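## Task

Shelf spots are labelled by a lot number on the shelf edge beneath them, and numbers may repeat. Bring one cardboard box from lot 451 and one from lot 434 onto the desk, fully on it with no part overhanging its edge. Every other cardboard box stays on its original shelf. If the storeroom has no box of a given lot, skip that lot. The task fails if the robot falls over or ends up leaning.

## Robot and tools

Robot: a simulated Hello Robot Stretch 3 with a single arm. It has a two-wheel base (0.33 m long, 0.34 m wide, rounded rear) that pivots about the point between its drive wheels, 0.05 m behind the front edge. A lift rides up a mast, and a telescoping arm reaches out to the robot's right. The base cannot drive sideways, so to shift the gripper forward or back you drive the base. With arm retracted and wrist folded, a turn sweeps a 0.28 m radius; an unfolded level wrist reaches beyond that.

Frames: the base frame has its origin on the floor between the drive wheels, x forward, y left, z up, in metres. hand_pose is reported in it, at the point where closed fingertips meet. The odometry frame is the base frame as it stood when the scene began; base_odometry (metres, heading in rad, left positive, -3.142 to 3.142) is measured there from wheel turns only, so slip counts as travel.

Tool move: one action per call. The base key holds one relative command: {"translate_m": d} drives d metres from the current spot (forward positive, -3 to 3), or {"rotate_rad": d} turns in place by d radians (left positive, -6.4 to 6.4). The joints key holds absolute targets, one number per named joint: lift_m 0 to 1.1 m; arm_m 0 to 0.52 m (extension); wrist_yaw_rad -1.345 to 4.42 (0 along the arm, positive toward the front); wrist_pitch_rad -1.57 to 0.451 (0 level, negative tips the fingers down); wrist_roll_rad -2.911 to 2.918; gripper_m -0.089 to 0.179 (larger is wider; the real fingertip gap is 0.007 to 0.025 m smaller); head_pan_rad -3.953 to 1.73 (0 forward, positive left, -1.57 along the arm); head_tilt_rad -1.53 to 0.419 (negative down). Optional extras: pace "default" or "max"; speeds, a per-key top speed up to the max pace; contact_limits, an effort threshold that halts that motion: arm_m and translate_m/rotate_rad take a percent (1 to 100, either sign direction), lift_m takes {"down": n, "up": n} in percent of its force beyond free motion (below about 12 may stop in free air). Give a limit only in the same action as its command. Alternatively {"servos": "reboot"} alone revives servos that switched off. cameras picks images (head_camera, nav_camera, wrist_camera, all; [] for none). blocking false returns within about half a second while motion continues; a later move overrides only the keys it names. A move with no action just reports state. Unknown keys make a call invalid; out-of-range values are refused, and a refusal or an uncommanded stop cancels the remaining move, wait and finished_scene calls in that reply.

Tool wait: seconds from 0 to 10, same report as an empty move; returns early when running motions settle. Tool stop: brakes all running motions, which then read "stopped" and hold. Tool zoom_image: camera plus region [x0, y0, x1, y1] in pixels of that camera's latest image, at most 504 by 504. Tool finished_scene: scene is the current scene's number; it ends the scene irreversibly, and the goal must hold with no help from the robot.

Results: "move" is done, or the worst status among motions. base_status and joint_status per motion: done, moving, off_target (rested short, may still push), stopped, contact_stop (that joint goes slack until commanded again), time_out, torque_fault. on_its_own lists what happened uncommanded ("held at" shows a target, not a reading). joint_positions are readings. motor_effort is percent, positive toward higher values, with the peak of the last action in brackets. lidar_m gives 12 distances from the base origin in 30-degree sectors, the first straight ahead and counting counter-clockwise (4th left, 7th back, 10th right), seen only at a plane 0.17 m up; "-" is nothing seen or too close. wrist_depth_mm and head_depth_mm are 7x7 grids of depth in mm, "-" when unreadable. turned_by_wheels and turned_by_imu give rotation since the previous result; believe the IMU when they disagree by over 0.15 rad. base_tilt is degrees, forward and right positive, with a few degrees of fixed bias. pictures lists the image order. head_camera images arrive rotated: turn them a quarter clockwise to stand them upright; nav_camera needs a quarter counterclockwise. Calibration for all three cameras is supplied with small per-scene errors.

Gripping: command a gripper_m below the item's width to hold it, and at least 0.05 above it (or fully open) to let go. Neither the reading nor done proves a grasp; check images or effort.

Safety: before folding the wrist over the base (wrist_yaw_rad 3.0) or unfolding it, put lift_m between 0.32 and 0.95, pitch at -0.4 and roll near 0; once folded, the lift may drop to 0.25. When yaw is below -0.4, keep pitch at -0.5 or lower. The base moves faster only with lift under 0.30, arm under 0.03 and yaw above 2.54. The wrist, head and base (without a limit) have no contact stop and will push hard; long pushes trip a servo that needs a reboot. Pushing on something fixed with the gripper above about 0.45 m, or driving while hooked on something, can tip the robot; if base_tilt leans, back the gripper off. Avoid dropping items, releasing them while moving, slamming, or shoving anything hard, and keep non-target items on their shelves.

Each tool is called as name(argument=value, ...) on one line, values as JSON.

## Session

move(joints={"head_pan_rad":-1.57,"head_tilt_rad":-0.3})

move(joints={"head_pan_rad":-3.3,"head_tilt_rad":-0.3}, cameras=["head_camera","nav_camera"])

move(joints={"head_pan_rad":1.57,"head_tilt_rad":-0.3}, cameras=["head_camera","nav_camera"])

move(joints={"head_pan_rad":0,"head_tilt_rad":-0.3}, cameras=["head_camera","nav_camera"])

Scene clock: 1.23 s.
move: done
base_odometry: x=+0.000 y=+0.000 heading=+0.000
turned_by_wheels: +0.000
turned_by_imu: +0.000
base_tilt: forward=-0.3 right=-1.2
lidar_m: 0.73 0.72 0.85 1.53 2.66 1.26 1.01 1.12 1.81 1.62 1.39 0.83
head_depth_mm: 1809 1798 1895 2315 2433 2048 1562 / 1926 2021 2122 2088 2106 2012 1556 / 1853 1983 2136 2251 2289 1974 1543 / 1719 1947 2056 2173 2130 1911 1544 / 1586 1861 1961 1936 1826 1830 1536 / 1499 1728 1893 1995 1918 1837 1523 / 1631 1775 1866 1960 1921 1847 1511
base_status: not commanded
joint_positions: lift_m=+0.374 arm_m=+0.001 wrist_yaw_rad=+3.009 wrist_pitch_rad=-0.462 wrist_roll_rad=+0.000 gripper_m=+0.037 head_pan_rad=-1.607 head_tilt_rad=-0.301
joint_status: all done
measured_speeds: all 0
motor_effort: left_wheel=-0.6(0.7) right_wheel=+0.3(1.1) lift_m=+23.5(23.8) arm_m=-5.2(5.4) wrist_yaw_rad=-1.0(1.1) wrist_pitch_rad=+1.9(2.1) wrist_roll_rad=-0.2(0.3) gripper_m=+0.0(0.8) head_pan_rad=+3.0(5.3) head_tilt_rad=-3.3(8.6)
hand_pose: x=+0.0076 y=+0.0712 z=+0.3774 quat_wxyz=(+0.207, +0.697, +0.116, +0.676) (m; base frame)
wrist_depth_mm: - 138 - - - 855 - / - 151 - - - 969 - / - 167 925 - - 947 - / 832 769 203 807 804 800 762 / 698 675 211 656 652 661 661 / 600 601 126 573 129 577 580 / 523 544 289 354 502 513 511
pictures: head_camera (sideways), nav_camera (sideways), wrist_camera
camera_calibration:
head_camera: T_world_to_cam=[[-0.0373073, 0.247586, -0.968147, 1.27574], [0.995363, -0.0767495, -0.0579833, 0.0690661], [-0.0886606, -0.965821, -0.243574, 0.27316], [0, 0, 0, 1]] pos_world=[0.00306702, -0.0467296, 1.30564]
nav_camera: T_world_to_cam=[[0.00723794, -0.271906, 0.962297, -1.20949], [-0.99967, 0.0217501, 0.0136647, 0.0384444], [-0.0246456, -0.962078, -0.271659, 0.306922], [0, 0, 0, 1]] pos_world=[0.0547502, -0.0344218, 1.24674]
wrist_camera: T_world_to_cam=[[0.994963, -0.0965217, -0.0270514, 0.016197], [-0.0806635, -0.610724, -0.787724, 0.37395], [0.0595115, 0.785938, -0.615434, 0.342021], [0, 0, 0, 1]] pos_world=[-0.00630544, -0.0388635, 0.505499]

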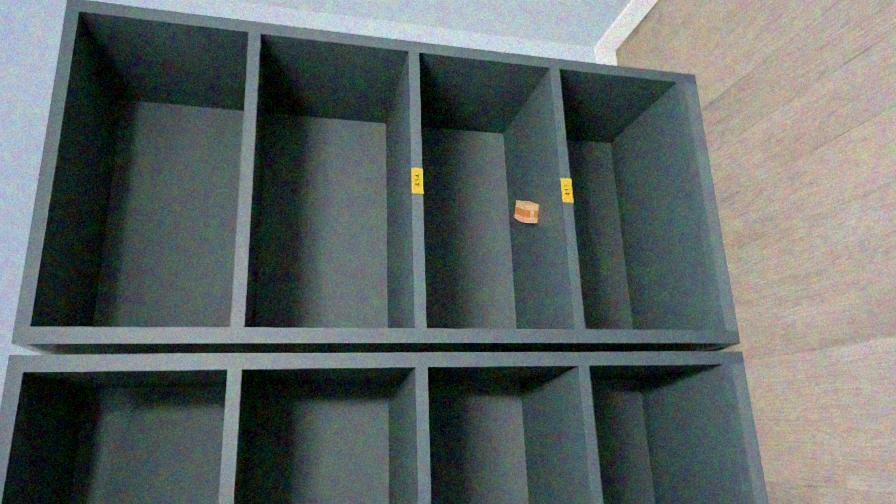

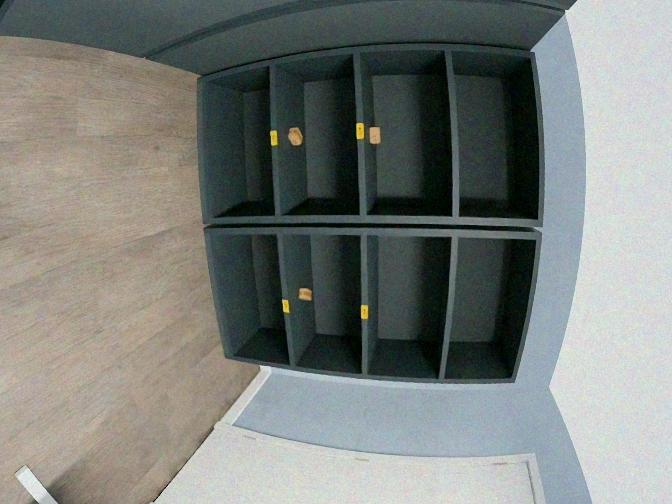

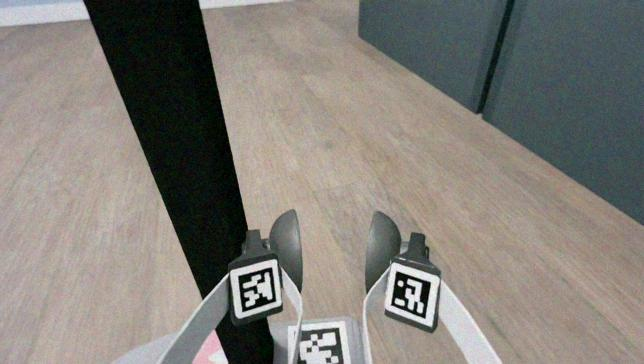

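Scene clock: 3.60 s.
move: done
base_odometry: x=+0.000 y=+0.000 heading=+0.000
turned_by_wheels: +0.000
turned_by_imu: +0.000
base_tilt: forward=-0.3 right=-1.2
lidar_m: 0.72 0.73 0.85 1.53 2.66 1.26 1.01 1.11 1.81 1.63 1.39 0.83
head_depth_mm: 1709 1812 1922 2011 1343 1754 1550 / 1631 1712 1805 1912 1333 1870 1559 / 1554 1630 1717 1810 1323 1410 1492 / 1486 1550 1630 1720 1320 1049 1448 / 1414 1466 1554 1635 1303 996 1484 / 1358 1417 1478 1546 1288 942 1526 / 1297 1351 1415 1479 1271 894 1523
base_status: not commanded
joint_positions: lift_m=+0.374 arm_m=+0.001 wrist_yaw_rad=+3.009 wrist_pitch_rad=-0.462 wrist_roll_rad=+0.000 gripper_m=+0.037 head_pan_rad=-3.308 head_tilt_rad=-0.301
joint_status: all done
measured_speeds: translate_m=+0.000 rotate_rad=+0.000 lift_m=+0.000 arm_m=+0.000 wrist_yaw_rad=+0.000 wrist_pitch_rad=+0.000 wrist_roll_rad=+0.000 head_pan_rad=+0.024 head_tilt_rad=+0.000
motor_effort: left_wheel=-0.4(1.0) right_wheel=+0.2(1.2) lift_m=+24.1(24.3) arm_m=-8.7(9.1) wrist_yaw_rad=-0.8(2.1) wrist_pitch_rad=+2.0(2.0) wrist_roll_rad=+0.0(0.3) gripper_m=+0.3(0.9) head_pan_rad=+4.0(5.2) head_tilt_rad=+0.1(6.0)
hand_pose: x=+0.0076 y=+0.0712 z=+0.3774 quat_wxyz=(+0.207, +0.697, +0.116, +0.676) (m; base frame)
wrist_depth_mm: - 138 - - - 860 - / - 151 - - - 976 - / - 167 921 - - 943 - / 823 771 203 812 809 801 754 / 691 677 210 665 656 684 674 / 602 597 126 575 129 583 573 / 531 540 286 354 506 509 509
pictures: head_camera (sideways), nav_camera (sideways)
camera_calibration:
head_camera: T_world_to_cam=[[0.250335, 0.00478416, -0.968147, 1.27399], [-0.205561, -0.976925, -0.0579795, 0.0763969], [-0.946085, 0.213527, -0.243575, 0.278367], [0, 0, 0, 1]] pos_world=[-0.0398601, 0.00910006, 1.30564]
nav_camera: T_world_to_cam=[[-0.270545, 0.028196, 0.962294, -1.20779], [0.151614, 0.988345, 0.0136663, 0.0314991], [-0.950694, 0.149594, -0.271667, 0.312595], [0, 0, 0, 1]] pos_world=[-0.0343553, -0.0438397, 1.24674]

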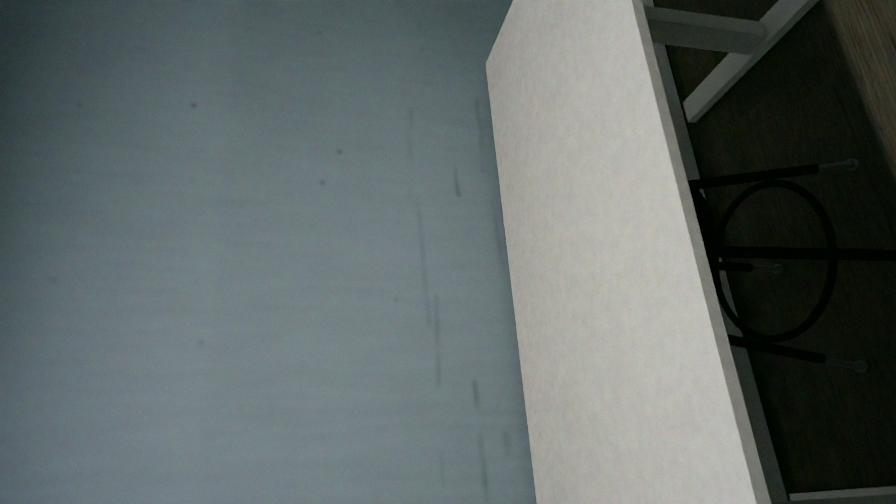

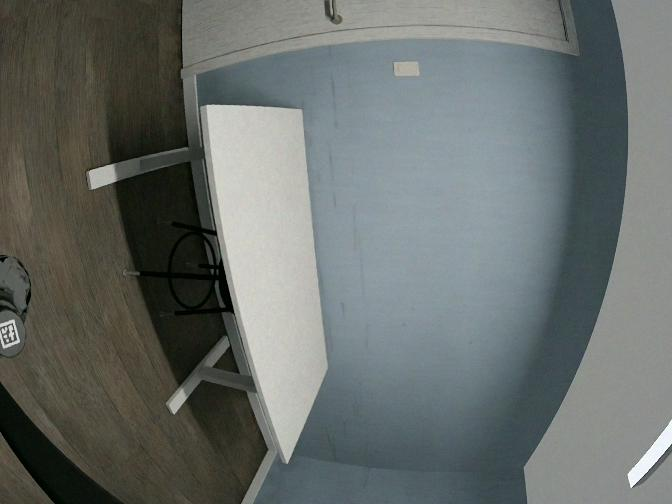

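Scene clock: 7.17 s.
move: done
base_odometry: x=+0.000 y=+0.000 heading=+0.000
turned_by_wheels: +0.000
turned_by_imu: +0.000
base_tilt: forward=-0.3 right=-1.2
lidar_m: 0.72 0.72 0.85 1.53 2.66 1.26 1.01 1.11 1.82 1.63 1.39 0.83
head_depth_mm: 1188 1195 1202 1218 1222 1243 1259 / 1542 1473 1492 1500 1525 1537 1494 / 2413 2544 2698 2835 2727 1914 1530 / 2375 2468 2603 2742 2852 2003 1531 / 2320 2411 2529 2694 2737 1991 1525 / 2261 2374 2454 2587 2652 1993 1529 / 2215 2294 2401 2538 2610 1955 1511
base_status: not commanded
joint_positions: lift_m=+0.374 arm_m=+0.001 wrist_yaw_rad=+3.009 wrist_pitch_rad=-0.462 wrist_roll_rad=+0.000 gripper_m=+0.037 head_pan_rad=+1.578 head_tilt_rad=-0.301
joint_status: all done
measured_speeds: translate_m=+0.000 rotate_rad=+0.000 lift_m=+0.000 arm_m=+0.000 wrist_yaw_rad=+0.000 wrist_pitch_rad=+0.000 wrist_roll_rad=+0.000 head_pan_rad=-0.024 head_tilt_rad=+0.000
motor_effort: left_wheel=+0.2(0.8) right_wheel=+0.2(1.1) lift_m=+24.2(24.7) arm_m=-12.7(13.4) wrist_yaw_rad=+0.0(1.6) wrist_pitch_rad=+1.9(2.1) wrist_roll_rad=-0.1(0.3) gripper_m=+0.4(1.1) head_pan_rad=-3.1(7.3) head_tilt_rad=+3.2(4.9)
hand_pose: x=+0.0076 y=+0.0712 z=+0.3774 quat_wxyz=(+0.207, +0.697, +0.116, +0.676) (m; base frame)
wrist_depth_mm: - 139 - - - 853 - / - 151 - - - 977 - / - 167 917 - - 938 - / 836 766 204 815 807 800 766 / 682 678 211 661 654 672 660 / 600 597 126 570 129 577 574 / 527 539 289 354 502 511 509
pictures: head_camera (sideways), nav_camera (sideways)
camera_calibration:
head_camera: T_world_to_cam=[[0.0480598, -0.245728, -0.968147, 1.27522], [-0.997762, 0.0333043, -0.057983, 0.081175], [0.0464915, 0.968767, -0.243577, 0.272347], [0, 0, 0, 1]] pos_world=[0.00704489, 0.0468116, 1.30564]
nav_camera: T_world_to_cam=[[-0.0190603, 0.271347, 0.962293, -1.20931], [0.999669, 0.0218106, 0.0136504, 0.0262615], [-0.0172842, 0.962234, -0.271673, 0.306939], [0, 0, 0, 1]] pos_world=[-0.0439974, 0.0322231, 1.24674]

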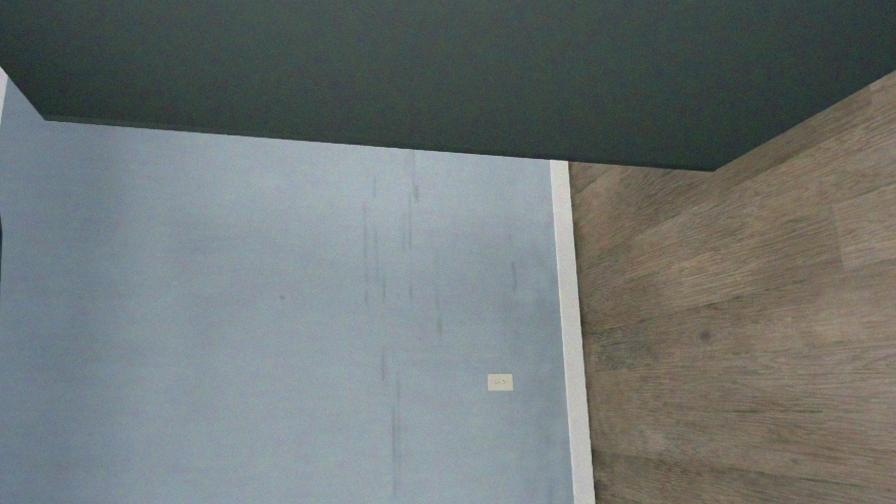

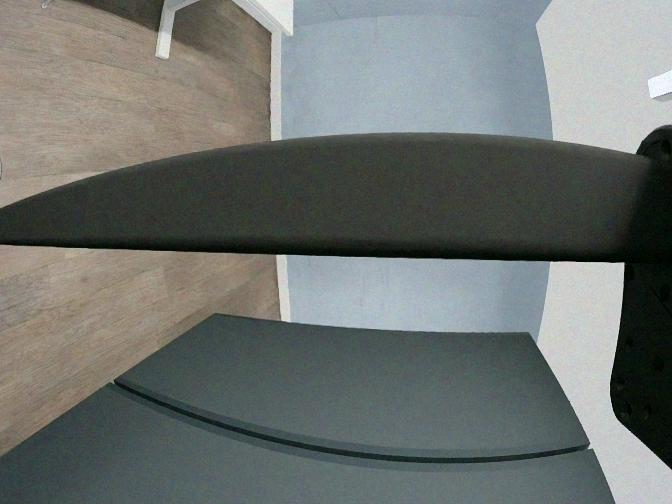

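Scene clock: 8.40 s.
move: done
base_odometry: x=+0.000 y=+0.000 heading=+0.000
turned_by_wheels: +0.000
turned_by_imu: +0.000
base_tilt: forward=-0.3 right=-1.3
lidar_m: 0.72 0.72 0.85 1.53 2.66 1.26 1.01 1.11 1.81 1.62 1.39 0.83
head_depth_mm: 691 728 770 820 869 928 998 / 669 703 742 785 834 888 950 / 647 680 717 757 804 855 911 / 637 662 699 740 780 824 879 / 609 637 670 704 744 788 837 / 591 619 649 681 717 759 805 / 575 601 630 660 696 731 770
base_status: not commanded
joint_positions: lift_m=+0.374 arm_m=+0.001 wrist_yaw_rad=+3.009 wrist_pitch_rad=-0.462 wrist_roll_rad=+0.000 gripper_m=+0.037 head_pan_rad=-0.037 head_tilt_rad=-0.301
joint_status: all done
measured_speeds: all 0
motor_effort: left_wheel=-0.2(0.7) right_wheel=+0.1(0.9) lift_m=+24.3(24.6) arm_m=-12.3(13.7) wrist_yaw_rad=-0.8(1.8) wrist_pitch_rad=+1.9(2.0) wrist_roll_rad=-0.1(0.2) gripper_m=+0.6(0.9) head_pan_rad=+3.5(6.3) head_tilt_rad=+4.5(6.6)
hand_pose: x=+0.0076 y=+0.0712 z=+0.3774 quat_wxyz=(+0.207, +0.697, +0.116, +0.676) (m; base frame)
wrist_depth_mm: - 139 - - - 850 - / - 150 - - - 959 - / - 167 925 - - 951 - / 832 772 203 820 803 805 758 / 697 666 212 657 661 674 656 / 601 593 126 576 129 580 580 / 521 532 288 354 505 513 507
pictures: head_camera (sideways), nav_camera (sideways)
camera_calibration:
head_camera: T_world_to_cam=[[-0.247627, -0.037109, -0.968145, 1.27702], [0.0775771, 0.995298, -0.0579921, 0.0746388], [0.965745, -0.0894662, -0.243583, 0.266741], [0, 0, 0, 1]] pos_world=[0.0528298, -0.0030347, 1.30564]
nav_camera: T_world_to_cam=[[0.27193, 0.00702032, 0.962291, -1.21109], [-0.0225803, -0.999652, 0.0136737, 0.0324959], [0.962052, -0.0254471, -0.271677, 0.300966], [0, 0, 0, 1]] pos_world=[0.0405197, 0.0486455, 1.24674]

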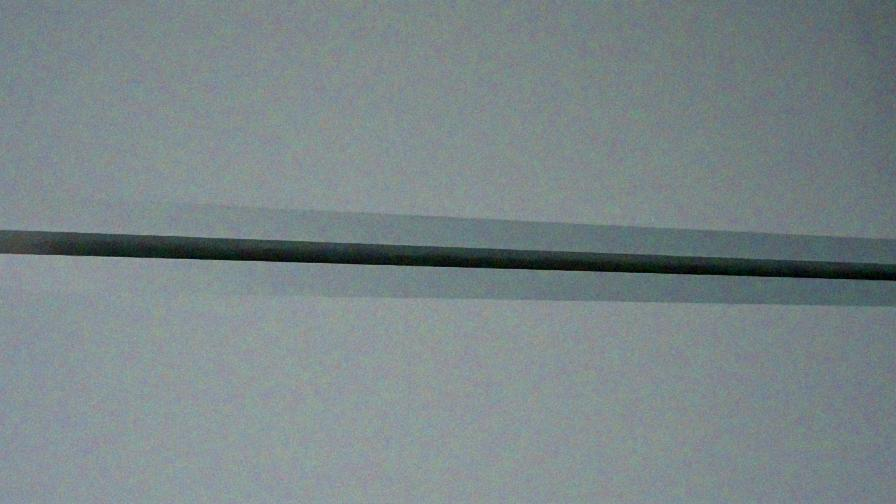

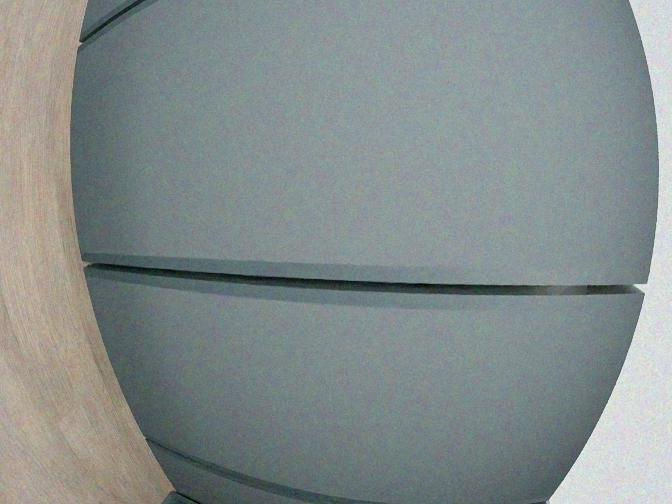

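move(joints={"head_pan_rad":-1.85,"head_tilt_rad":-0.3}, cameras=["head_camera","nav_camera"])

zoom_image(camera="head_camera", region=[390, 100, 640, 504])

move(joints={"head_pan_rad":-1.35,"head_tilt_rad":-0.3}, cameras=["head_camera","nav_camera"])

zoom_image(camera="head_camera", region=[390, 100, 640, 504])

Scene clock: 23.33 s.
move: done
base_odometry: x=+0.000 y=+0.000 heading=+0.000
turned_by_wheels: +0.000
turned_by_imu: +0.000
base_tilt: forward=-0.3 right=-1.4
lidar_m: 0.73 0.73 0.85 1.53 2.66 1.26 1.01 1.11 1.81 1.62 1.39 0.83
head_depth_mm: 1777 1813 1807 1884 1934 1917 1563 / 2008 2060 2120 2185 2221 2038 1548 / 2199 2262 2370 2477 2572 2013 1551 / 1992 1959 2057 2070 2156 2020 1544 / 1889 2017 2143 2244 2286 1967 1525 / 1738 1916 2017 2120 2091 1877 1528 / 1621 1803 1905 1979 1911 1791 1519
base_status: not commanded
joint_positions: lift_m=+0.374 arm_m=+0.001 wrist_yaw_rad=+3.009 wrist_pitch_rad=-0.462 wrist_roll_rad=+0.000 gripper_m=+0.037 head_pan_rad=-1.858 head_tilt_rad=-0.300
joint_status: all done
measured_speeds: translate_m=+0.000 rotate_rad=+0.000 lift_m=+0.000 arm_m=+0.000 wrist_yaw_rad=+0.000 wrist_pitch_rad=+0.000 wrist_roll_rad=+0.000 head_pan_rad=+0.024 head_tilt_rad=+0.000
motor_effort: left_wheel=-0.3(0.8) right_wheel=+0.4(1.2) lift_m=+24.7(25.4) arm_m=-12.7(13.6) wrist_yaw_rad=+0.7(1.7) wrist_pitch_rad=+1.9(2.1) wrist_roll_rad=+0.1(0.4) gripper_m=+0.7(1.0) head_pan_rad=+3.2(5.1) head_tilt_rad=+4.8(8.1)
hand_pose: x=+0.0076 y=+0.0712 z=+0.3774 quat_wxyz=(+0.207, +0.697, +0.116, +0.676) (m; base frame)
wrist_depth_mm: - 139 - - - 863 - / - 150 - - - 968 - / - 168 911 - - 945 - / 823 777 204 810 803 788 758 / 693 671 211 668 655 677 674 / 590 595 126 569 129 589 579 / 529 537 289 355 498 509 507
pictures: head_camera (sideways), nav_camera (sideways)
camera_calibration:
head_camera: T_world_to_cam=[[0.0249136, 0.247675, -0.968523, 1.27589], [0.945048, -0.32175, -0.0579696, 0.0693417], [-0.32598, -0.913857, -0.242081, 0.272617], [0, 0, 0, 1]] pos_world=[-0.00845055, -0.0445625, 1.30574]
nav_camera: T_world_to_cam=[[-0.0601183, -0.26376, 0.962713, -1.20968], [-0.962903, 0.269498, 0.0137059, 0.0382535], [-0.263064, -0.926176, -0.270178, 0.30646], [0, 0, 0, 1]] pos_world=[0.0447291, -0.0455397, 1.24685]

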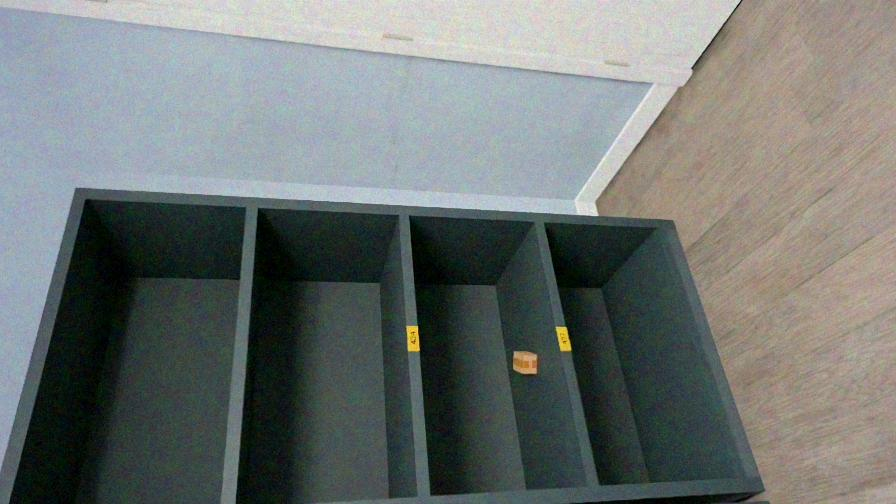

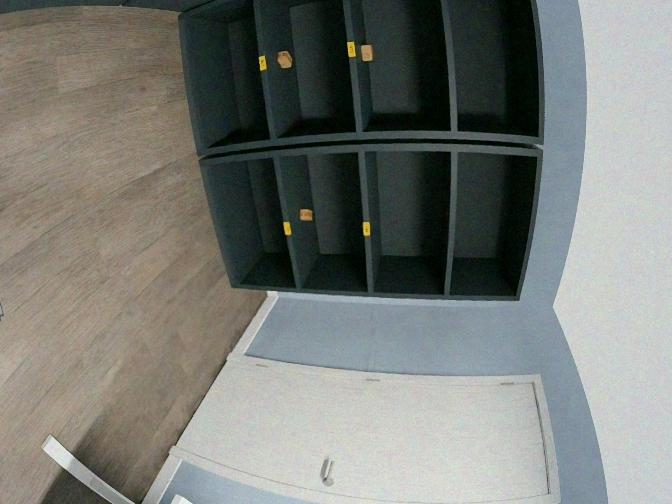

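Scaled by 1.248 from the camera's 896x504 image, which has a finer 1280x720 frame.

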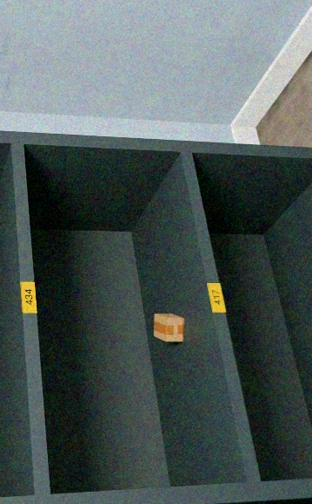

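Scene clock: 24.20 s.
move: done
base_odometry: x=+0.000 y=+0.000 heading=+0.000
turned_by_wheels: +0.000
turned_by_imu: +0.000
base_tilt: forward=-0.3 right=-1.1
lidar_m: 0.72 0.72 0.85 1.53 2.66 1.26 1.01 1.11 1.81 1.63 1.40 0.83
head_depth_mm: 1638 1880 1976 2083 2026 1935 1574 / 1546 1865 1974 2079 2026 1908 1556 / 1447 1558 1572 1672 1755 1821 1559 / 1695 1871 1974 2069 2137 1876 1547 / 1731 1861 1989 2060 2113 1881 1530 / 1605 1855 1948 2061 2100 1867 1521 / 1645 1823 1919 1883 1917 1817 1520
base_status: not commanded
joint_positions: lift_m=+0.374 arm_m=+0.001 wrist_yaw_rad=+3.009 wrist_pitch_rad=-0.462 wrist_roll_rad=+0.000 gripper_m=+0.037 head_pan_rad=-1.338 head_tilt_rad=-0.300
joint_status: all done
measured_speeds: all 0
motor_effort: left_wheel=-0.2(0.7) right_wheel=+0.0(1.3) lift_m=+25.3(25.5) arm_m=-12.9(13.4) wrist_yaw_rad=+0.3(1.5) wrist_pitch_rad=+1.9(2.0) wrist_roll_rad=-0.1(0.3) gripper_m=+0.7(0.8) head_pan_rad=+1.0(4.7) head_tilt_rad=+5.1(6.7)
hand_pose: x=+0.0076 y=+0.0712 z=+0.3774 quat_wxyz=(+0.207, +0.697, +0.116, +0.676) (m; base frame)
wrist_depth_mm: - 139 - - - 858 - / - 151 - - - 977 - / - 167 922 - - 941 - / 842 764 204 799 801 782 774 / 693 677 212 662 655 671 672 / 597 605 126 568 129 577 573 / 526 536 287 353 506 513 508
pictures: head_camera (sideways), nav_camera (sideways)
camera_calibration:
head_camera: T_world_to_cam=[[-0.10156, 0.227253, -0.968525, 1.27665], [0.97991, 0.190826, -0.057979, 0.0691762], [0.171644, -0.954956, -0.242068, 0.269604], [0, 0, 0, 1]] pos_world=[0.015595, -0.0458643, 1.30574]
nav_camera: T_world_to_cam=[[0.0789743, -0.25874, 0.962713, -1.21052], [-0.969426, -0.245001, 0.0136783, 0.0383104], [0.232326, -0.93436, -0.270178, 0.30347], [0, 0, 0, 1]] pos_world=[0.0622351, -0.0202741, 1.24685]

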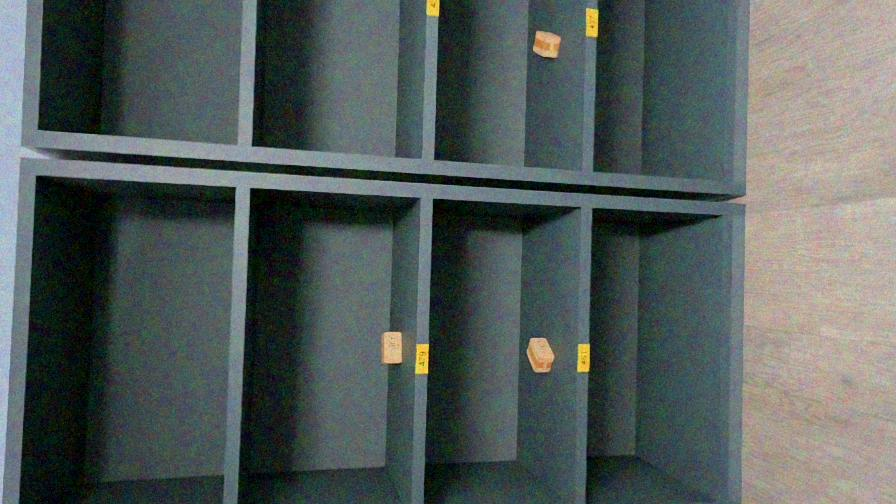

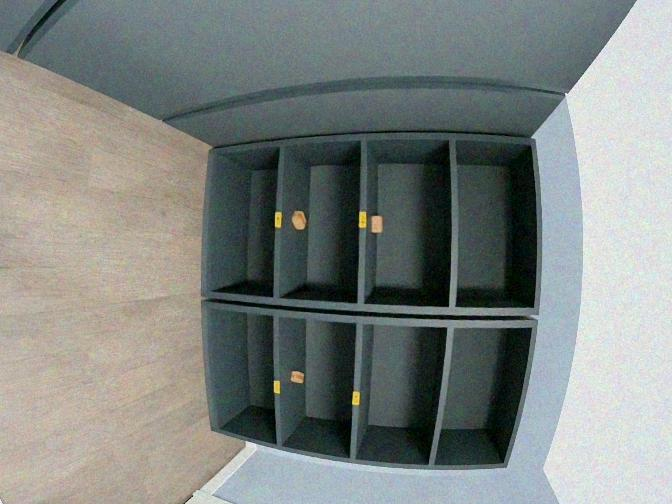

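Scaled by 1.248 from the camera's 896x504 image, which has a finer 1280x720 frame.

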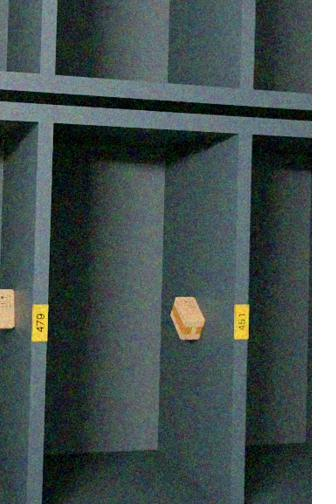

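zoom_image(camera="head_camera", region=[510, 310, 620, 400])

zoom_image(camera="head_camera", region=[540, 0, 650, 80])

zoom_image(camera="head_camera", region=[370, 310, 480, 400])

move(joints={"head_pan_rad":-0.7,"head_tilt_rad":-0.25}, cameras=["nav_camera"])

move(joints={"head_pan_rad":0.8,"head_tilt_rad":-0.25}, cameras=["nav_camera"])

move(joints={"head_pan_rad":-2.6,"head_tilt_rad":-0.25}, cameras=["nav_camera","head_camera"])

Scaled by 4.582 from the camera's 896x504 image, which has a finer 1280x720 frame.

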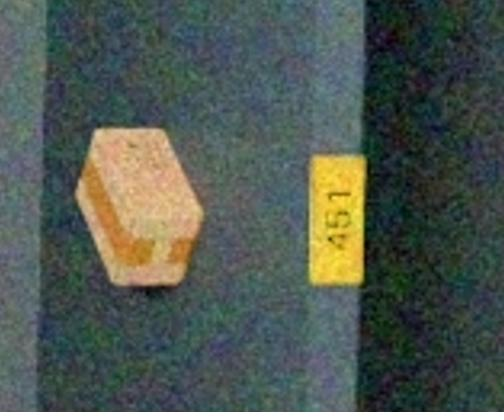

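Scaled by 4.582 from the camera's 896x504 image, which has a finer 1280x720 frame.

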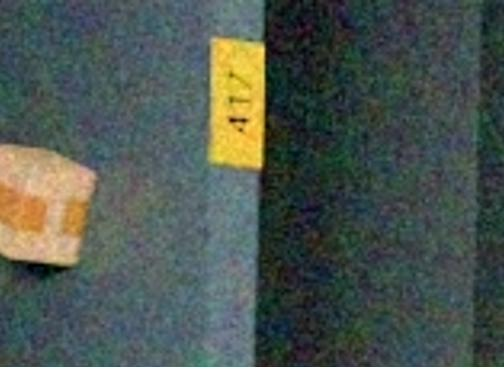

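Scaled by 4.582 from the camera's 896x504 image, which has a finer 1280x720 frame.

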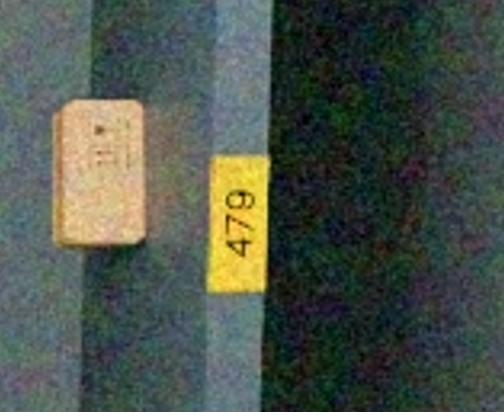

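Scene clock: 37.30 s.
move: done
base_odometry: x=+0.000 y=+0.000 heading=+0.000
turned_by_wheels: +0.000
turned_by_imu: +0.000
base_tilt: forward=-0.3 right=-1.3
lidar_m: 0.72 0.72 0.85 1.53 2.66 1.26 1.01 1.11 1.81 1.62 1.39 0.83
head_depth_mm: 1815 1784 1893 1940 2004 2068 1652 / 1933 1541 1614 1705 1777 1879 1641 / 1224 1286 1353 1442 1533 1635 1590 / 1043 1095 1146 1201 1268 1337 1417 / 917 952 995 1034 1089 1137 1196 / 819 846 879 911 949 982 1028 / 740 761 781 811 839 868 904
base_status: not commanded
joint_positions: lift_m=+0.374 arm_m=+0.001 wrist_yaw_rad=+3.009 wrist_pitch_rad=-0.462 wrist_roll_rad=+0.000 gripper_m=+0.037 head_pan_rad=-0.687 head_tilt_rad=-0.250
joint_status: all done
measured_speeds: all 0
motor_effort: left_wheel=-0.7(0.7) right_wheel=+0.0(1.0) lift_m=+25.5(26.3) arm_m=-12.6(13.3) wrist_yaw_rad=-1.1(1.2) wrist_pitch_rad=+1.9(2.0) wrist_roll_rad=+0.0(0.3) gripper_m=+0.4(0.9) head_pan_rad=+0.8(5.7) head_tilt_rad=+5.3(8.7)
hand_pose: x=+0.0076 y=+0.0712 z=+0.3774 quat_wxyz=(+0.207, +0.697, +0.116, +0.676) (m; base frame)
wrist_depth_mm: - 138 - - - 865 - / - 151 - - - 971 - / - 167 926 - - 936 - / 832 762 203 803 801 815 765 / 692 682 211 661 658 669 674 / 594 591 126 569 129 588 572 / 524 536 288 352 505 514 511
pictures: nav_camera (sideways)
camera_calibration:
nav_camera: T_world_to_cam=[[0.181921, -0.127106, 0.975064, -1.22722], [-0.62331, -0.781843, 0.0143747, 0.0352459], [0.760519, -0.610382, -0.22146, 0.236758], [0, 0, 0, 1]] pos_world=[0.0651663, 0.0160831, 1.24854]

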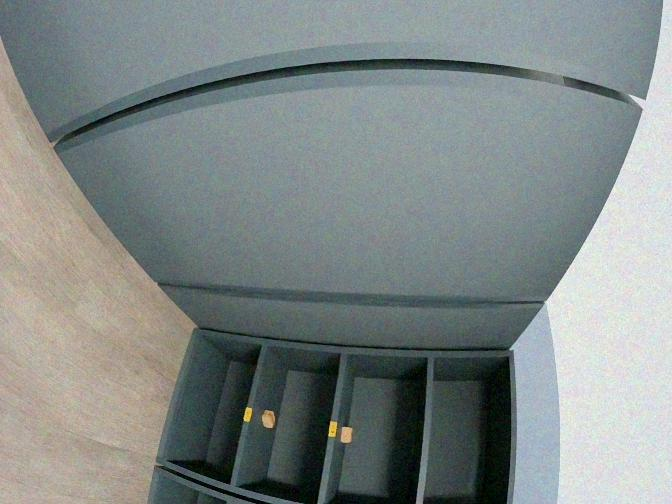

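Scene clock: 38.50 s.
move: done
base_odometry: x=+0.000 y=+0.000 heading=+0.000
turned_by_wheels: +0.000
turned_by_imu: +0.000
base_tilt: forward=-0.3 right=-1.2
lidar_m: 0.73 0.73 0.85 1.53 2.66 1.26 1.01 1.11 1.81 1.63 1.39 0.83
head_depth_mm: 621 636 654 675 693 715 740 / 659 674 696 719 740 767 794 / 701 722 747 773 798 827 858 / 751 777 800 830 866 896 932 / 807 836 865 902 936 979 1016 / 876 917 955 995 1038 1084 1134 / 946 986 1034 1085 1137 1197 1258
base_status: not commanded
joint_positions: lift_m=+0.374 arm_m=+0.001 wrist_yaw_rad=+3.009 wrist_pitch_rad=-0.462 wrist_roll_rad=+0.000 gripper_m=+0.037 head_pan_rad=+0.839 head_tilt_rad=-0.250
joint_status: all done
measured_speeds: all 0
motor_effort: left_wheel=-0.3(0.7) right_wheel=+0.0(1.1) lift_m=+26.2(26.3) arm_m=-12.2(13.3) wrist_yaw_rad=+0.5(1.7) wrist_pitch_rad=+2.1(2.1) wrist_roll_rad=+0.0(0.3) gripper_m=+0.0(0.9) head_pan_rad=-2.7(4.7) head_tilt_rad=+4.7(9.8)
hand_pose: x=+0.0076 y=+0.0712 z=+0.3774 quat_wxyz=(+0.207, +0.697, +0.116, +0.676) (m; base frame)
wrist_depth_mm: - 139 - - - 850 - / - 150 - - - 986 - / - 167 913 - - 954 - / 844 764 202 809 799 799 766 / 694 676 212 663 654 670 668 / 599 595 126 571 129 578 580 / 528 535 287 352 504 513 515
pictures: nav_camera (sideways)
camera_calibration:
nav_camera: T_world_to_cam=[[0.135146, 0.176032, 0.975063, -1.22692], [0.75305, -0.657806, 0.0143822, 0.0268628], [0.643934, 0.732328, -0.221461, 0.237502], [0, 0, 0, 1]] pos_world=[-0.00735079, 0.0597199, 1.24854]

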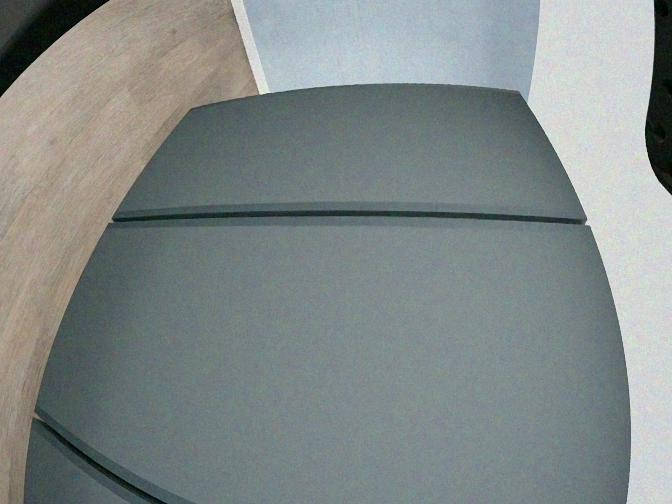

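Scene clock: 41.50 s.
move: done
base_odometry: x=+0.000 y=+0.000 heading=+0.000
turned_by_wheels: +0.000
turned_by_imu: +0.000
base_tilt: forward=-0.2 right=-1.2
lidar_m: 0.73 0.73 0.85 1.54 2.66 1.26 1.01 1.11 1.81 1.62 1.40 0.83
head_depth_mm: 1322 1369 1412 1462 1480 1004 1487 / 1356 1401 1448 1504 1500 995 1204 / 1396 1444 1498 1545 1607 1043 1567 / 1417 1480 1531 1591 1654 1739 1622 / 1470 1518 1578 1647 1716 1795 1611 / 1513 1576 1635 1692 1782 1848 1602 / 1559 1624 1695 1755 1834 1918 1601
base_status: not commanded
joint_positions: lift_m=+0.374 arm_m=+0.001 wrist_yaw_rad=+3.009 wrist_pitch_rad=-0.462 wrist_roll_rad=+0.000 gripper_m=+0.037 head_pan_rad=-2.608 head_tilt_rad=-0.250
joint_status: all done
measured_speeds: translate_m=+0.000 rotate_rad=+0.000 lift_m=+0.000 arm_m=+0.000 wrist_yaw_rad=+0.000 wrist_pitch_rad=+0.000 wrist_roll_rad=+0.000 head_pan_rad=+0.024 head_tilt_rad=+0.000
motor_effort: left_wheel=-0.6(0.7) right_wheel=+0.2(1.1) lift_m=+25.8(26.7) arm_m=-12.0(13.3) wrist_yaw_rad=+1.1(2.1) wrist_pitch_rad=+1.8(2.1) wrist_roll_rad=-0.2(0.3) gripper_m=+0.4(1.0) head_pan_rad=+3.3(5.7) head_tilt_rad=+3.0(8.8)
hand_pose: x=+0.0076 y=+0.0712 z=+0.3774 quat_wxyz=(+0.207, +0.697, +0.116, +0.676) (m; base frame)
wrist_depth_mm: - 138 - - - 856 - / - 151 - - - 990 - / - 167 921 - - 946 - / 843 767 204 803 807 794 750 / 697 680 211 661 656 677 667 / 596 594 126 580 129 581 570 / 525 535 288 354 502 515 509
pictures: head_camera (sideways), nav_camera (sideways)
camera_calibration:
head_camera: T_world_to_cam=[[0.144892, 0.139331, -0.979588, 1.28962], [0.46956, -0.881131, -0.0558742, 0.0694606], [-0.87093, -0.45188, -0.193093, 0.212186], [0, 0, 0, 1]] pos_world=[-0.0346723, -0.0225982, 1.30815]
nav_camera: T_world_to_cam=[[-0.181874, -0.127164, 0.975065, -1.22499], [-0.520057, 0.854011, 0.014373, 0.0346639], [-0.834543, -0.504475, -0.221455, 0.246514], [0, 0, 0, 1]] pos_world=[0.000959279, -0.0610183, 1.24854]

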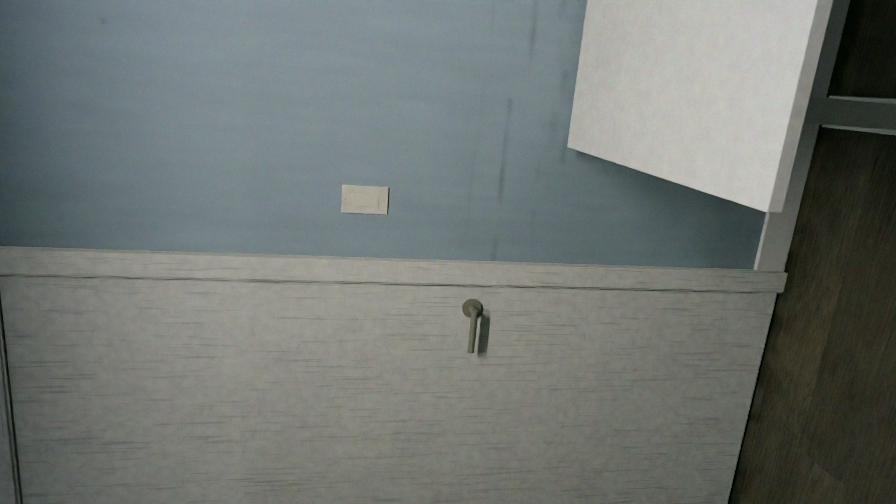

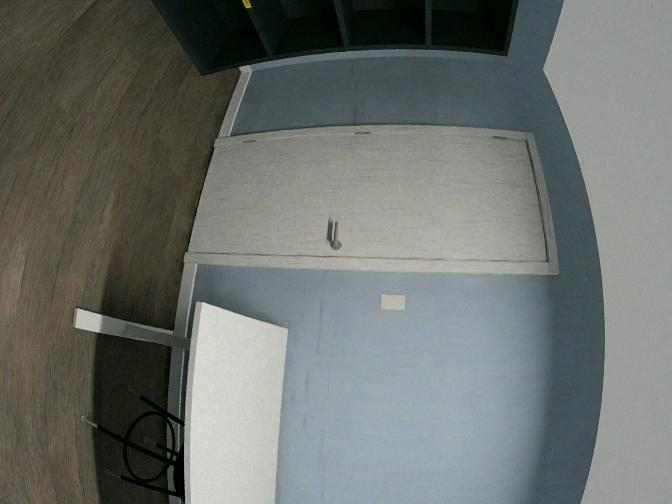

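move(base={"rotate_rad":-1.29}, joints={"head_pan_rad":0,"head_tilt_rad":-0.3}, cameras=["head_camera","nav_camera"], pace="max")

Scene clock: 95.70 s.
move: done
base_odometry: x=+0.000 y=+0.000 heading=-1.290
turned_by_wheels: -1.290
turned_by_imu: -1.268
base_tilt: forward=-0.4 right=-1.3
lidar_m: 1.62 0.97 0.74 0.73 0.77 1.10 2.65 1.64 1.01 1.11 1.61 1.96
head_depth_mm: 1648 1837 1934 2040 2053 1921 1561 / 1412 1511 1918 2009 1879 1900 1560 / 1690 1850 1926 1724 1781 1794 1540 / 1712 1855 1967 2066 2127 1900 1535 / 1723 1866 1969 2086 2097 1880 1531 / 1752 1866 1971 2069 2070 1864 1526 / 1513 1612 1662 1687 1744 1806 1518
base_status: done
joint_positions: lift_m=+0.374 arm_m=+0.001 wrist_yaw_rad=+3.009 wrist_pitch_rad=-0.462 wrist_roll_rad=+0.000 gripper_m=+0.037 head_pan_rad=+0.004 head_tilt_rad=-0.300
joint_status: all done
measured_speeds: all 0
motor_effort: left_wheel=+6.9(12.2) right_wheel=-8.8(13.3) lift_m=+26.9(27.2) arm_m=-12.9(13.9) wrist_yaw_rad=-0.3(1.4) wrist_pitch_rad=+1.9(2.1) wrist_roll_rad=-0.1(0.4) gripper_m=+0.5(0.9) head_pan_rad=-2.9(6.0) head_tilt_rad=-3.4(6.0)
hand_pose: x=+0.0076 y=+0.0712 z=+0.3774 quat_wxyz=(+0.207, +0.697, +0.116, +0.676) (m; base frame)
wrist_depth_mm: - 139 - - - - - / - 150 161 - 801 - - / 839 167 175 - 902 - - / 844 771 204 830 803 811 794 / 694 674 212 667 654 674 673 / 605 596 126 568 129 586 579 / 527 540 287 353 498 507 511
pictures: head_camera (sideways), nav_camera (sideways)
camera_calibration:
head_camera: T_world_to_cam=[[-0.244606, -0.0471744, -0.968474, 1.27747], [0.0370981, 0.997629, -0.0579643, 0.0748731], [0.968913, -0.050107, -0.242276, 0.265019], [0, 0, 0, 1]] pos_world=[0.0529182, -0.0011525, 1.30574]
nav_camera: T_world_to_cam=[[0.270109, 0.0180563, 0.96266, -1.21163], [0.0180616, -0.999743, 0.013684, 0.0322038], [0.96266, 0.013691, -0.270366, 0.299246], [0, 0, 0, 1]] pos_world=[0.0386177, 0.049976, 1.24685]

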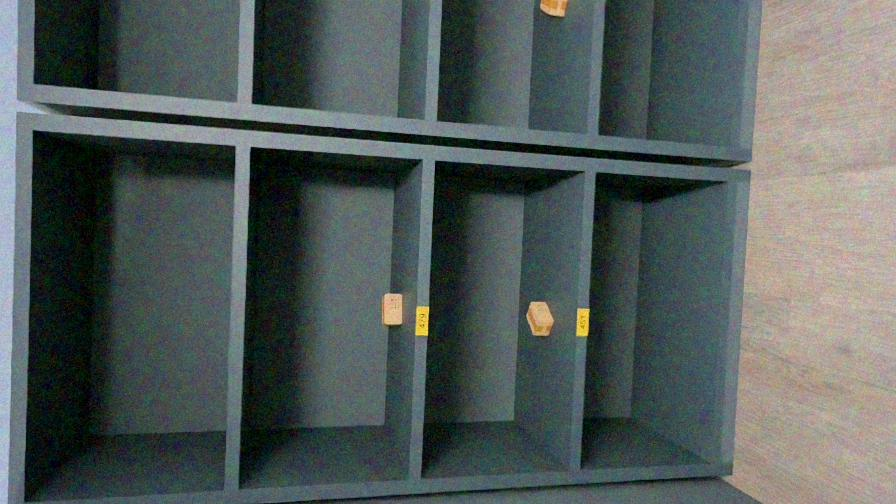

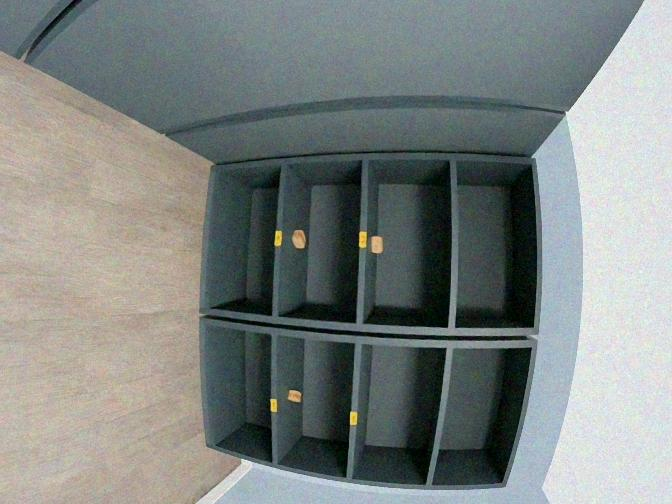

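move(base={"translate_m":0.95}, joints={"head_tilt_rad":-0.6}, cameras=["head_camera"], pace="max")

move(base={"rotate_rad":1.57}, joints={"head_tilt_rad":-0.7,"head_pan_rad":-1.57,"lift_m":0.65}, cameras=["head_camera"])

move(joints={"wrist_yaw_rad":0,"wrist_pitch_rad":-0.4,"gripper_m":0.179}, pace="max")

Scene clock: 124.17 s.
move: done
base_odometry: x=+0.264 y=-0.913 heading=-1.290
turned_by_wheels: +0.000
turned_by_imu: +0.000
base_tilt: forward=-0.2 right=-1.2
lidar_m: 1.13 0.90 0.69 0.67 0.71 1.01 3.57 2.17 1.48 1.59 1.35 0.71
head_depth_mm: 825 787 749 727 828 973 1182 / 908 994 916 993 1025 972 1159 / 911 999 898 1243 1092 1314 1175 / 917 1009 887 1258 1089 1304 1179 / 918 1008 865 1259 1075 1309 1183 / 925 1016 854 1252 1057 1290 1193 / 932 1025 846 1267 1063 1326 1187
base_status: done
joint_positions: lift_m=+0.374 arm_m=+0.001 wrist_yaw_rad=+3.009 wrist_pitch_rad=-0.462 wrist_roll_rad=+0.000 gripper_m=+0.037 head_pan_rad=+0.000 head_tilt_rad=-0.600
joint_status: all done
measured_speeds: all 0
motor_effort: left_wheel=+2.4(12.0) right_wheel=+6.6(10.7) lift_m=+28.3(29.1) arm_m=-9.9(12.9) wrist_yaw_rad=+0.4(2.1) wrist_pitch_rad=+1.8(2.1) wrist_roll_rad=-0.3(0.3) gripper_m=+0.6(0.9) head_pan_rad=-1.7(3.5) head_tilt_rad=+3.4(7.3)
hand_pose: x=+0.0076 y=+0.0712 z=+0.3774 quat_wxyz=(+0.207, +0.697, +0.116, +0.676) (m; base frame)
wrist_depth_mm: - 139 - - 678 - - / - 150 161 - 726 - - / - 167 176 - 811 - - / 813 197 203 818 798 802 767 / 697 676 211 668 656 665 664 / 603 594 126 570 129 579 572 / 522 537 289 353 501 508 505
pictures: head_camera (sideways)
camera_calibration:
head_camera: T_world_to_cam=[[-0.519617, -0.0461959, -0.853149, 1.1287], [0.0221087, 0.997476, -0.0674763, 0.087348], [0.854113, -0.0539239, -0.517284, 0.623581], [0, 0, 0, 1]] pos_world=[0.0519513, -0.00136041, 1.29141]

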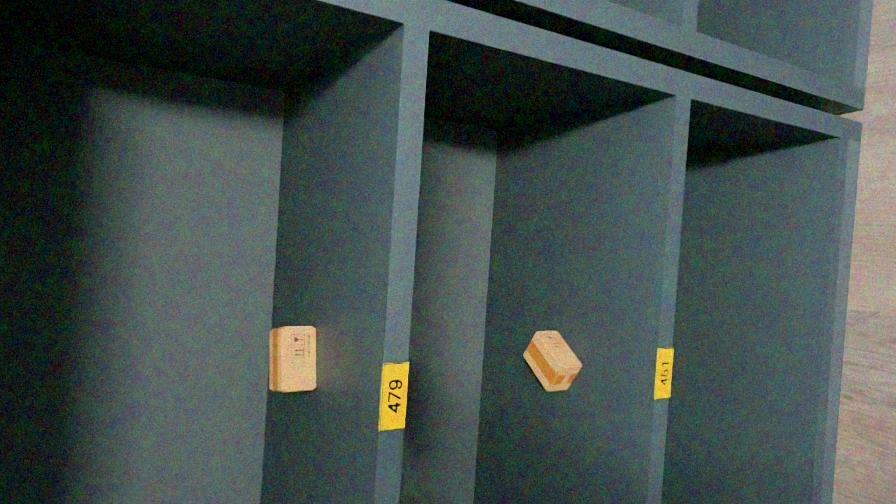

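Scene clock: 127.77 s.
move: done
base_odometry: x=+0.264 y=-0.913 heading=+0.280
turned_by_wheels: +1.570
turned_by_imu: +1.544
base_tilt: forward=-0.5 right=-1.3
lidar_m: 0.67 0.70 1.00 3.58 1.76 1.48 1.60 1.35 0.71 1.08 0.91 0.69
head_depth_mm: 791 758 702 797 963 1313 1189 / 919 980 788 1054 995 1158 1177 / 918 998 779 1249 1058 1308 1176 / 925 1004 768 1247 1045 1292 1168 / 930 991 758 1237 1037 1290 1163 / 935 996 787 1229 1032 1280 1159 / 940 999 784 1220 1056 1274 1154
base_status: done
joint_positions: lift_m=+0.650 arm_m=+0.001 wrist_yaw_rad=+3.009 wrist_pitch_rad=-0.462 wrist_roll_rad=+0.000 gripper_m=+0.037 head_pan_rad=-1.571 head_tilt_rad=-0.700
joint_status: all done
measured_speeds: all 0
motor_effort: left_wheel=-8.6(12.9) right_wheel=+9.8(12.2) lift_m=+30.4(35.0) arm_m=-12.4(13.4) wrist_yaw_rad=-0.9(1.6) wrist_pitch_rad=+2.1(2.1) wrist_roll_rad=+0.2(0.3) gripper_m=+0.3(1.1) head_pan_rad=+2.8(4.6) head_tilt_rad=-5.9(8.3)
hand_pose: x=+0.0076 y=+0.0711 z=+0.6528 quat_wxyz=(+0.208, +0.697, +0.116, +0.676) (m; base frame)
wrist_depth_mm: - 138 - - - - - / - 150 - - - - - / - 167 - - - - - / - - 203 - - - - / - - 211 - - - - / 926 922 126 877 129 898 872 / 821 802 286 796 764 792 779
pictures: head_camera (sideways)
camera_calibration:
head_camera: T_world_to_cam=[[-0.0461445, 0.602733, -0.796608, 1.05201], [0.997478, -0.0152477, -0.0693169, 0.0837794], [-0.053926, -0.797797, -0.600509, 0.737367], [0, 0, 0, 1]] pos_world=[0.00473974, -0.044536, 1.28665]

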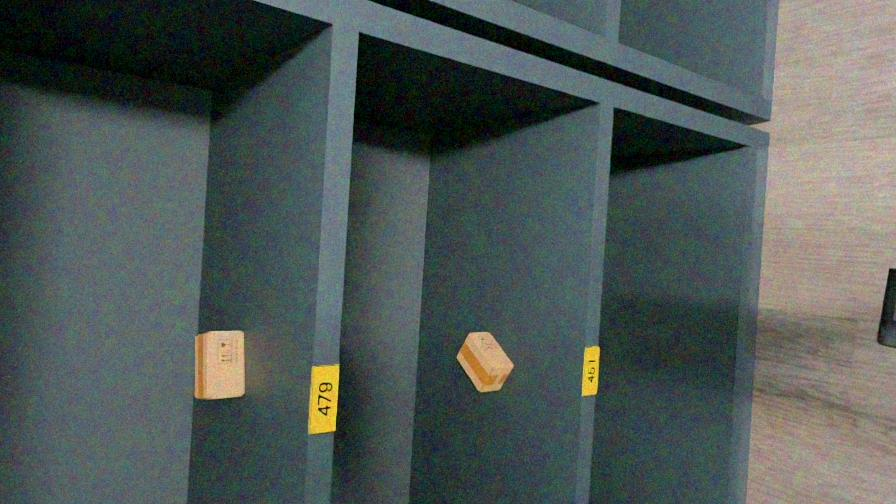

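Scene clock: 129.73 s.
move: done
base_odometry: x=+0.264 y=-0.913 heading=+0.280
turned_by_wheels: +0.000
turned_by_imu: +0.000
base_tilt: forward=-0.4 right=-1.3
lidar_m: 0.67 0.70 1.00 3.57 1.75 1.48 1.59 1.35 0.72 1.09 0.91 0.69
head_depth_mm: 796 761 702 792 961 1319 1192 / 918 986 788 1059 994 1164 1183 / 925 1001 779 1262 1055 1297 1149 / 927 1001 768 1254 1048 1296 441 / 932 989 759 1236 1038 1277 1150 / 936 996 789 1231 1032 1283 1156 / 940 1000 782 1221 1059 1274 1154
base_status: not commanded
joint_positions: lift_m=+0.650 arm_m=+0.001 wrist_yaw_rad=+0.003 wrist_pitch_rad=-0.420 wrist_roll_rad=+0.000 gripper_m=+0.179 head_pan_rad=-1.570 head_tilt_rad=-0.700
joint_status: all done
measured_speeds: all 0
motor_effort: left_wheel=-8.8(9.3) right_wheel=+10.1(10.7) lift_m=+29.0(30.5) arm_m=-12.1(13.0) wrist_yaw_rad=-3.3(8.5) wrist_pitch_rad=+3.3(6.0) wrist_roll_rad=+0.0(0.3) gripper_m=+0.5(85.8) head_pan_rad=+2.9(4.6) head_tilt_rad=-5.1(6.2)
hand_pose: x=-0.0208 y=-0.3697 z=+0.6622 quat_wxyz=(+0.692, +0.149, -0.691, -0.147) (m; base frame)
wrist_depth_mm: - 865 - - - - 379 / - - 630 - - - 404 / - - - - - 502 - / - - - - - 485 - / - - - - - 540 - / - 126 - - - - - / - 799 786 776 767 737 105
pictures: head_camera (sideways), nav_camera (sideways), wrist_camera
camera_calibration:
head_camera: T_world_to_cam=[[-0.0467496, 0.602657, -0.79663, 1.05205], [0.997494, -0.0142394, -0.0693093, 0.0837143], [-0.0531133, -0.797873, -0.600481, 0.737329], [0, 0, 0, 1]] pos_world=[0.00484021, -0.0445357, 1.28665]
nav_camera: T_world_to_cam=[[0.0174932, -0.623788, 0.781398, -0.973601], [-0.99979, -0.0192726, 0.00699716, 0.0471197], [0.0106948, -0.781356, -0.623994, 0.765146], [0, 0, 0, 1]] pos_world=[0.0559581, -0.00856124, 1.23789]
wrist_camera: T_world_to_cam=[[-0.998878, -0.0398843, -0.0255314, -0.0120192], [-0.00249999, 0.582796, -0.812615, 0.78606], [0.0472902, -0.811639, -0.582241, 0.252662], [0, 0, 0, 1]] pos_world=[-0.021989, -0.253521, 0.785568]

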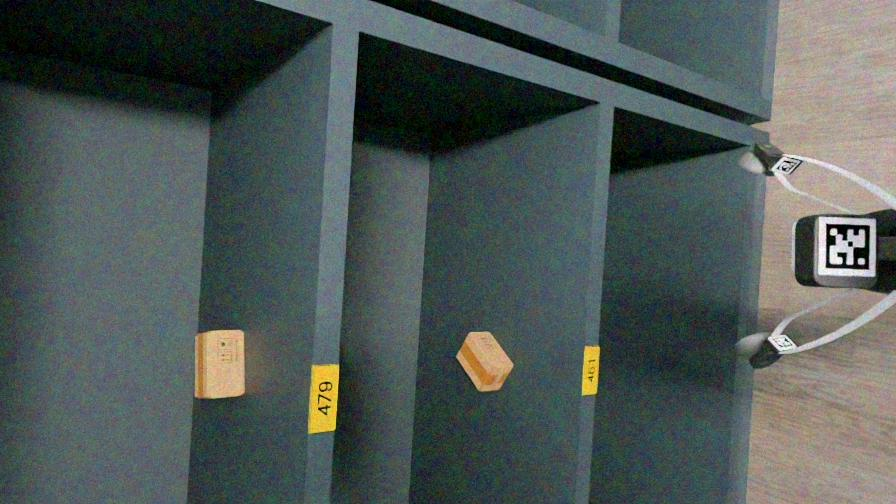

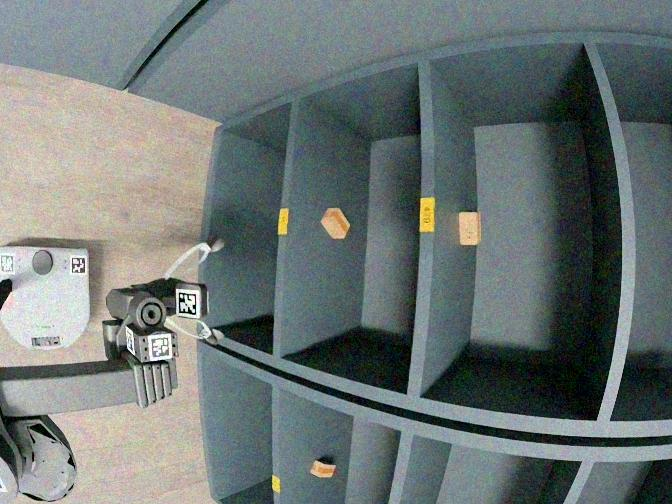

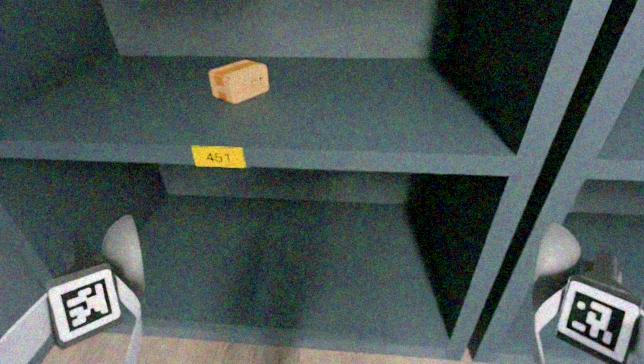

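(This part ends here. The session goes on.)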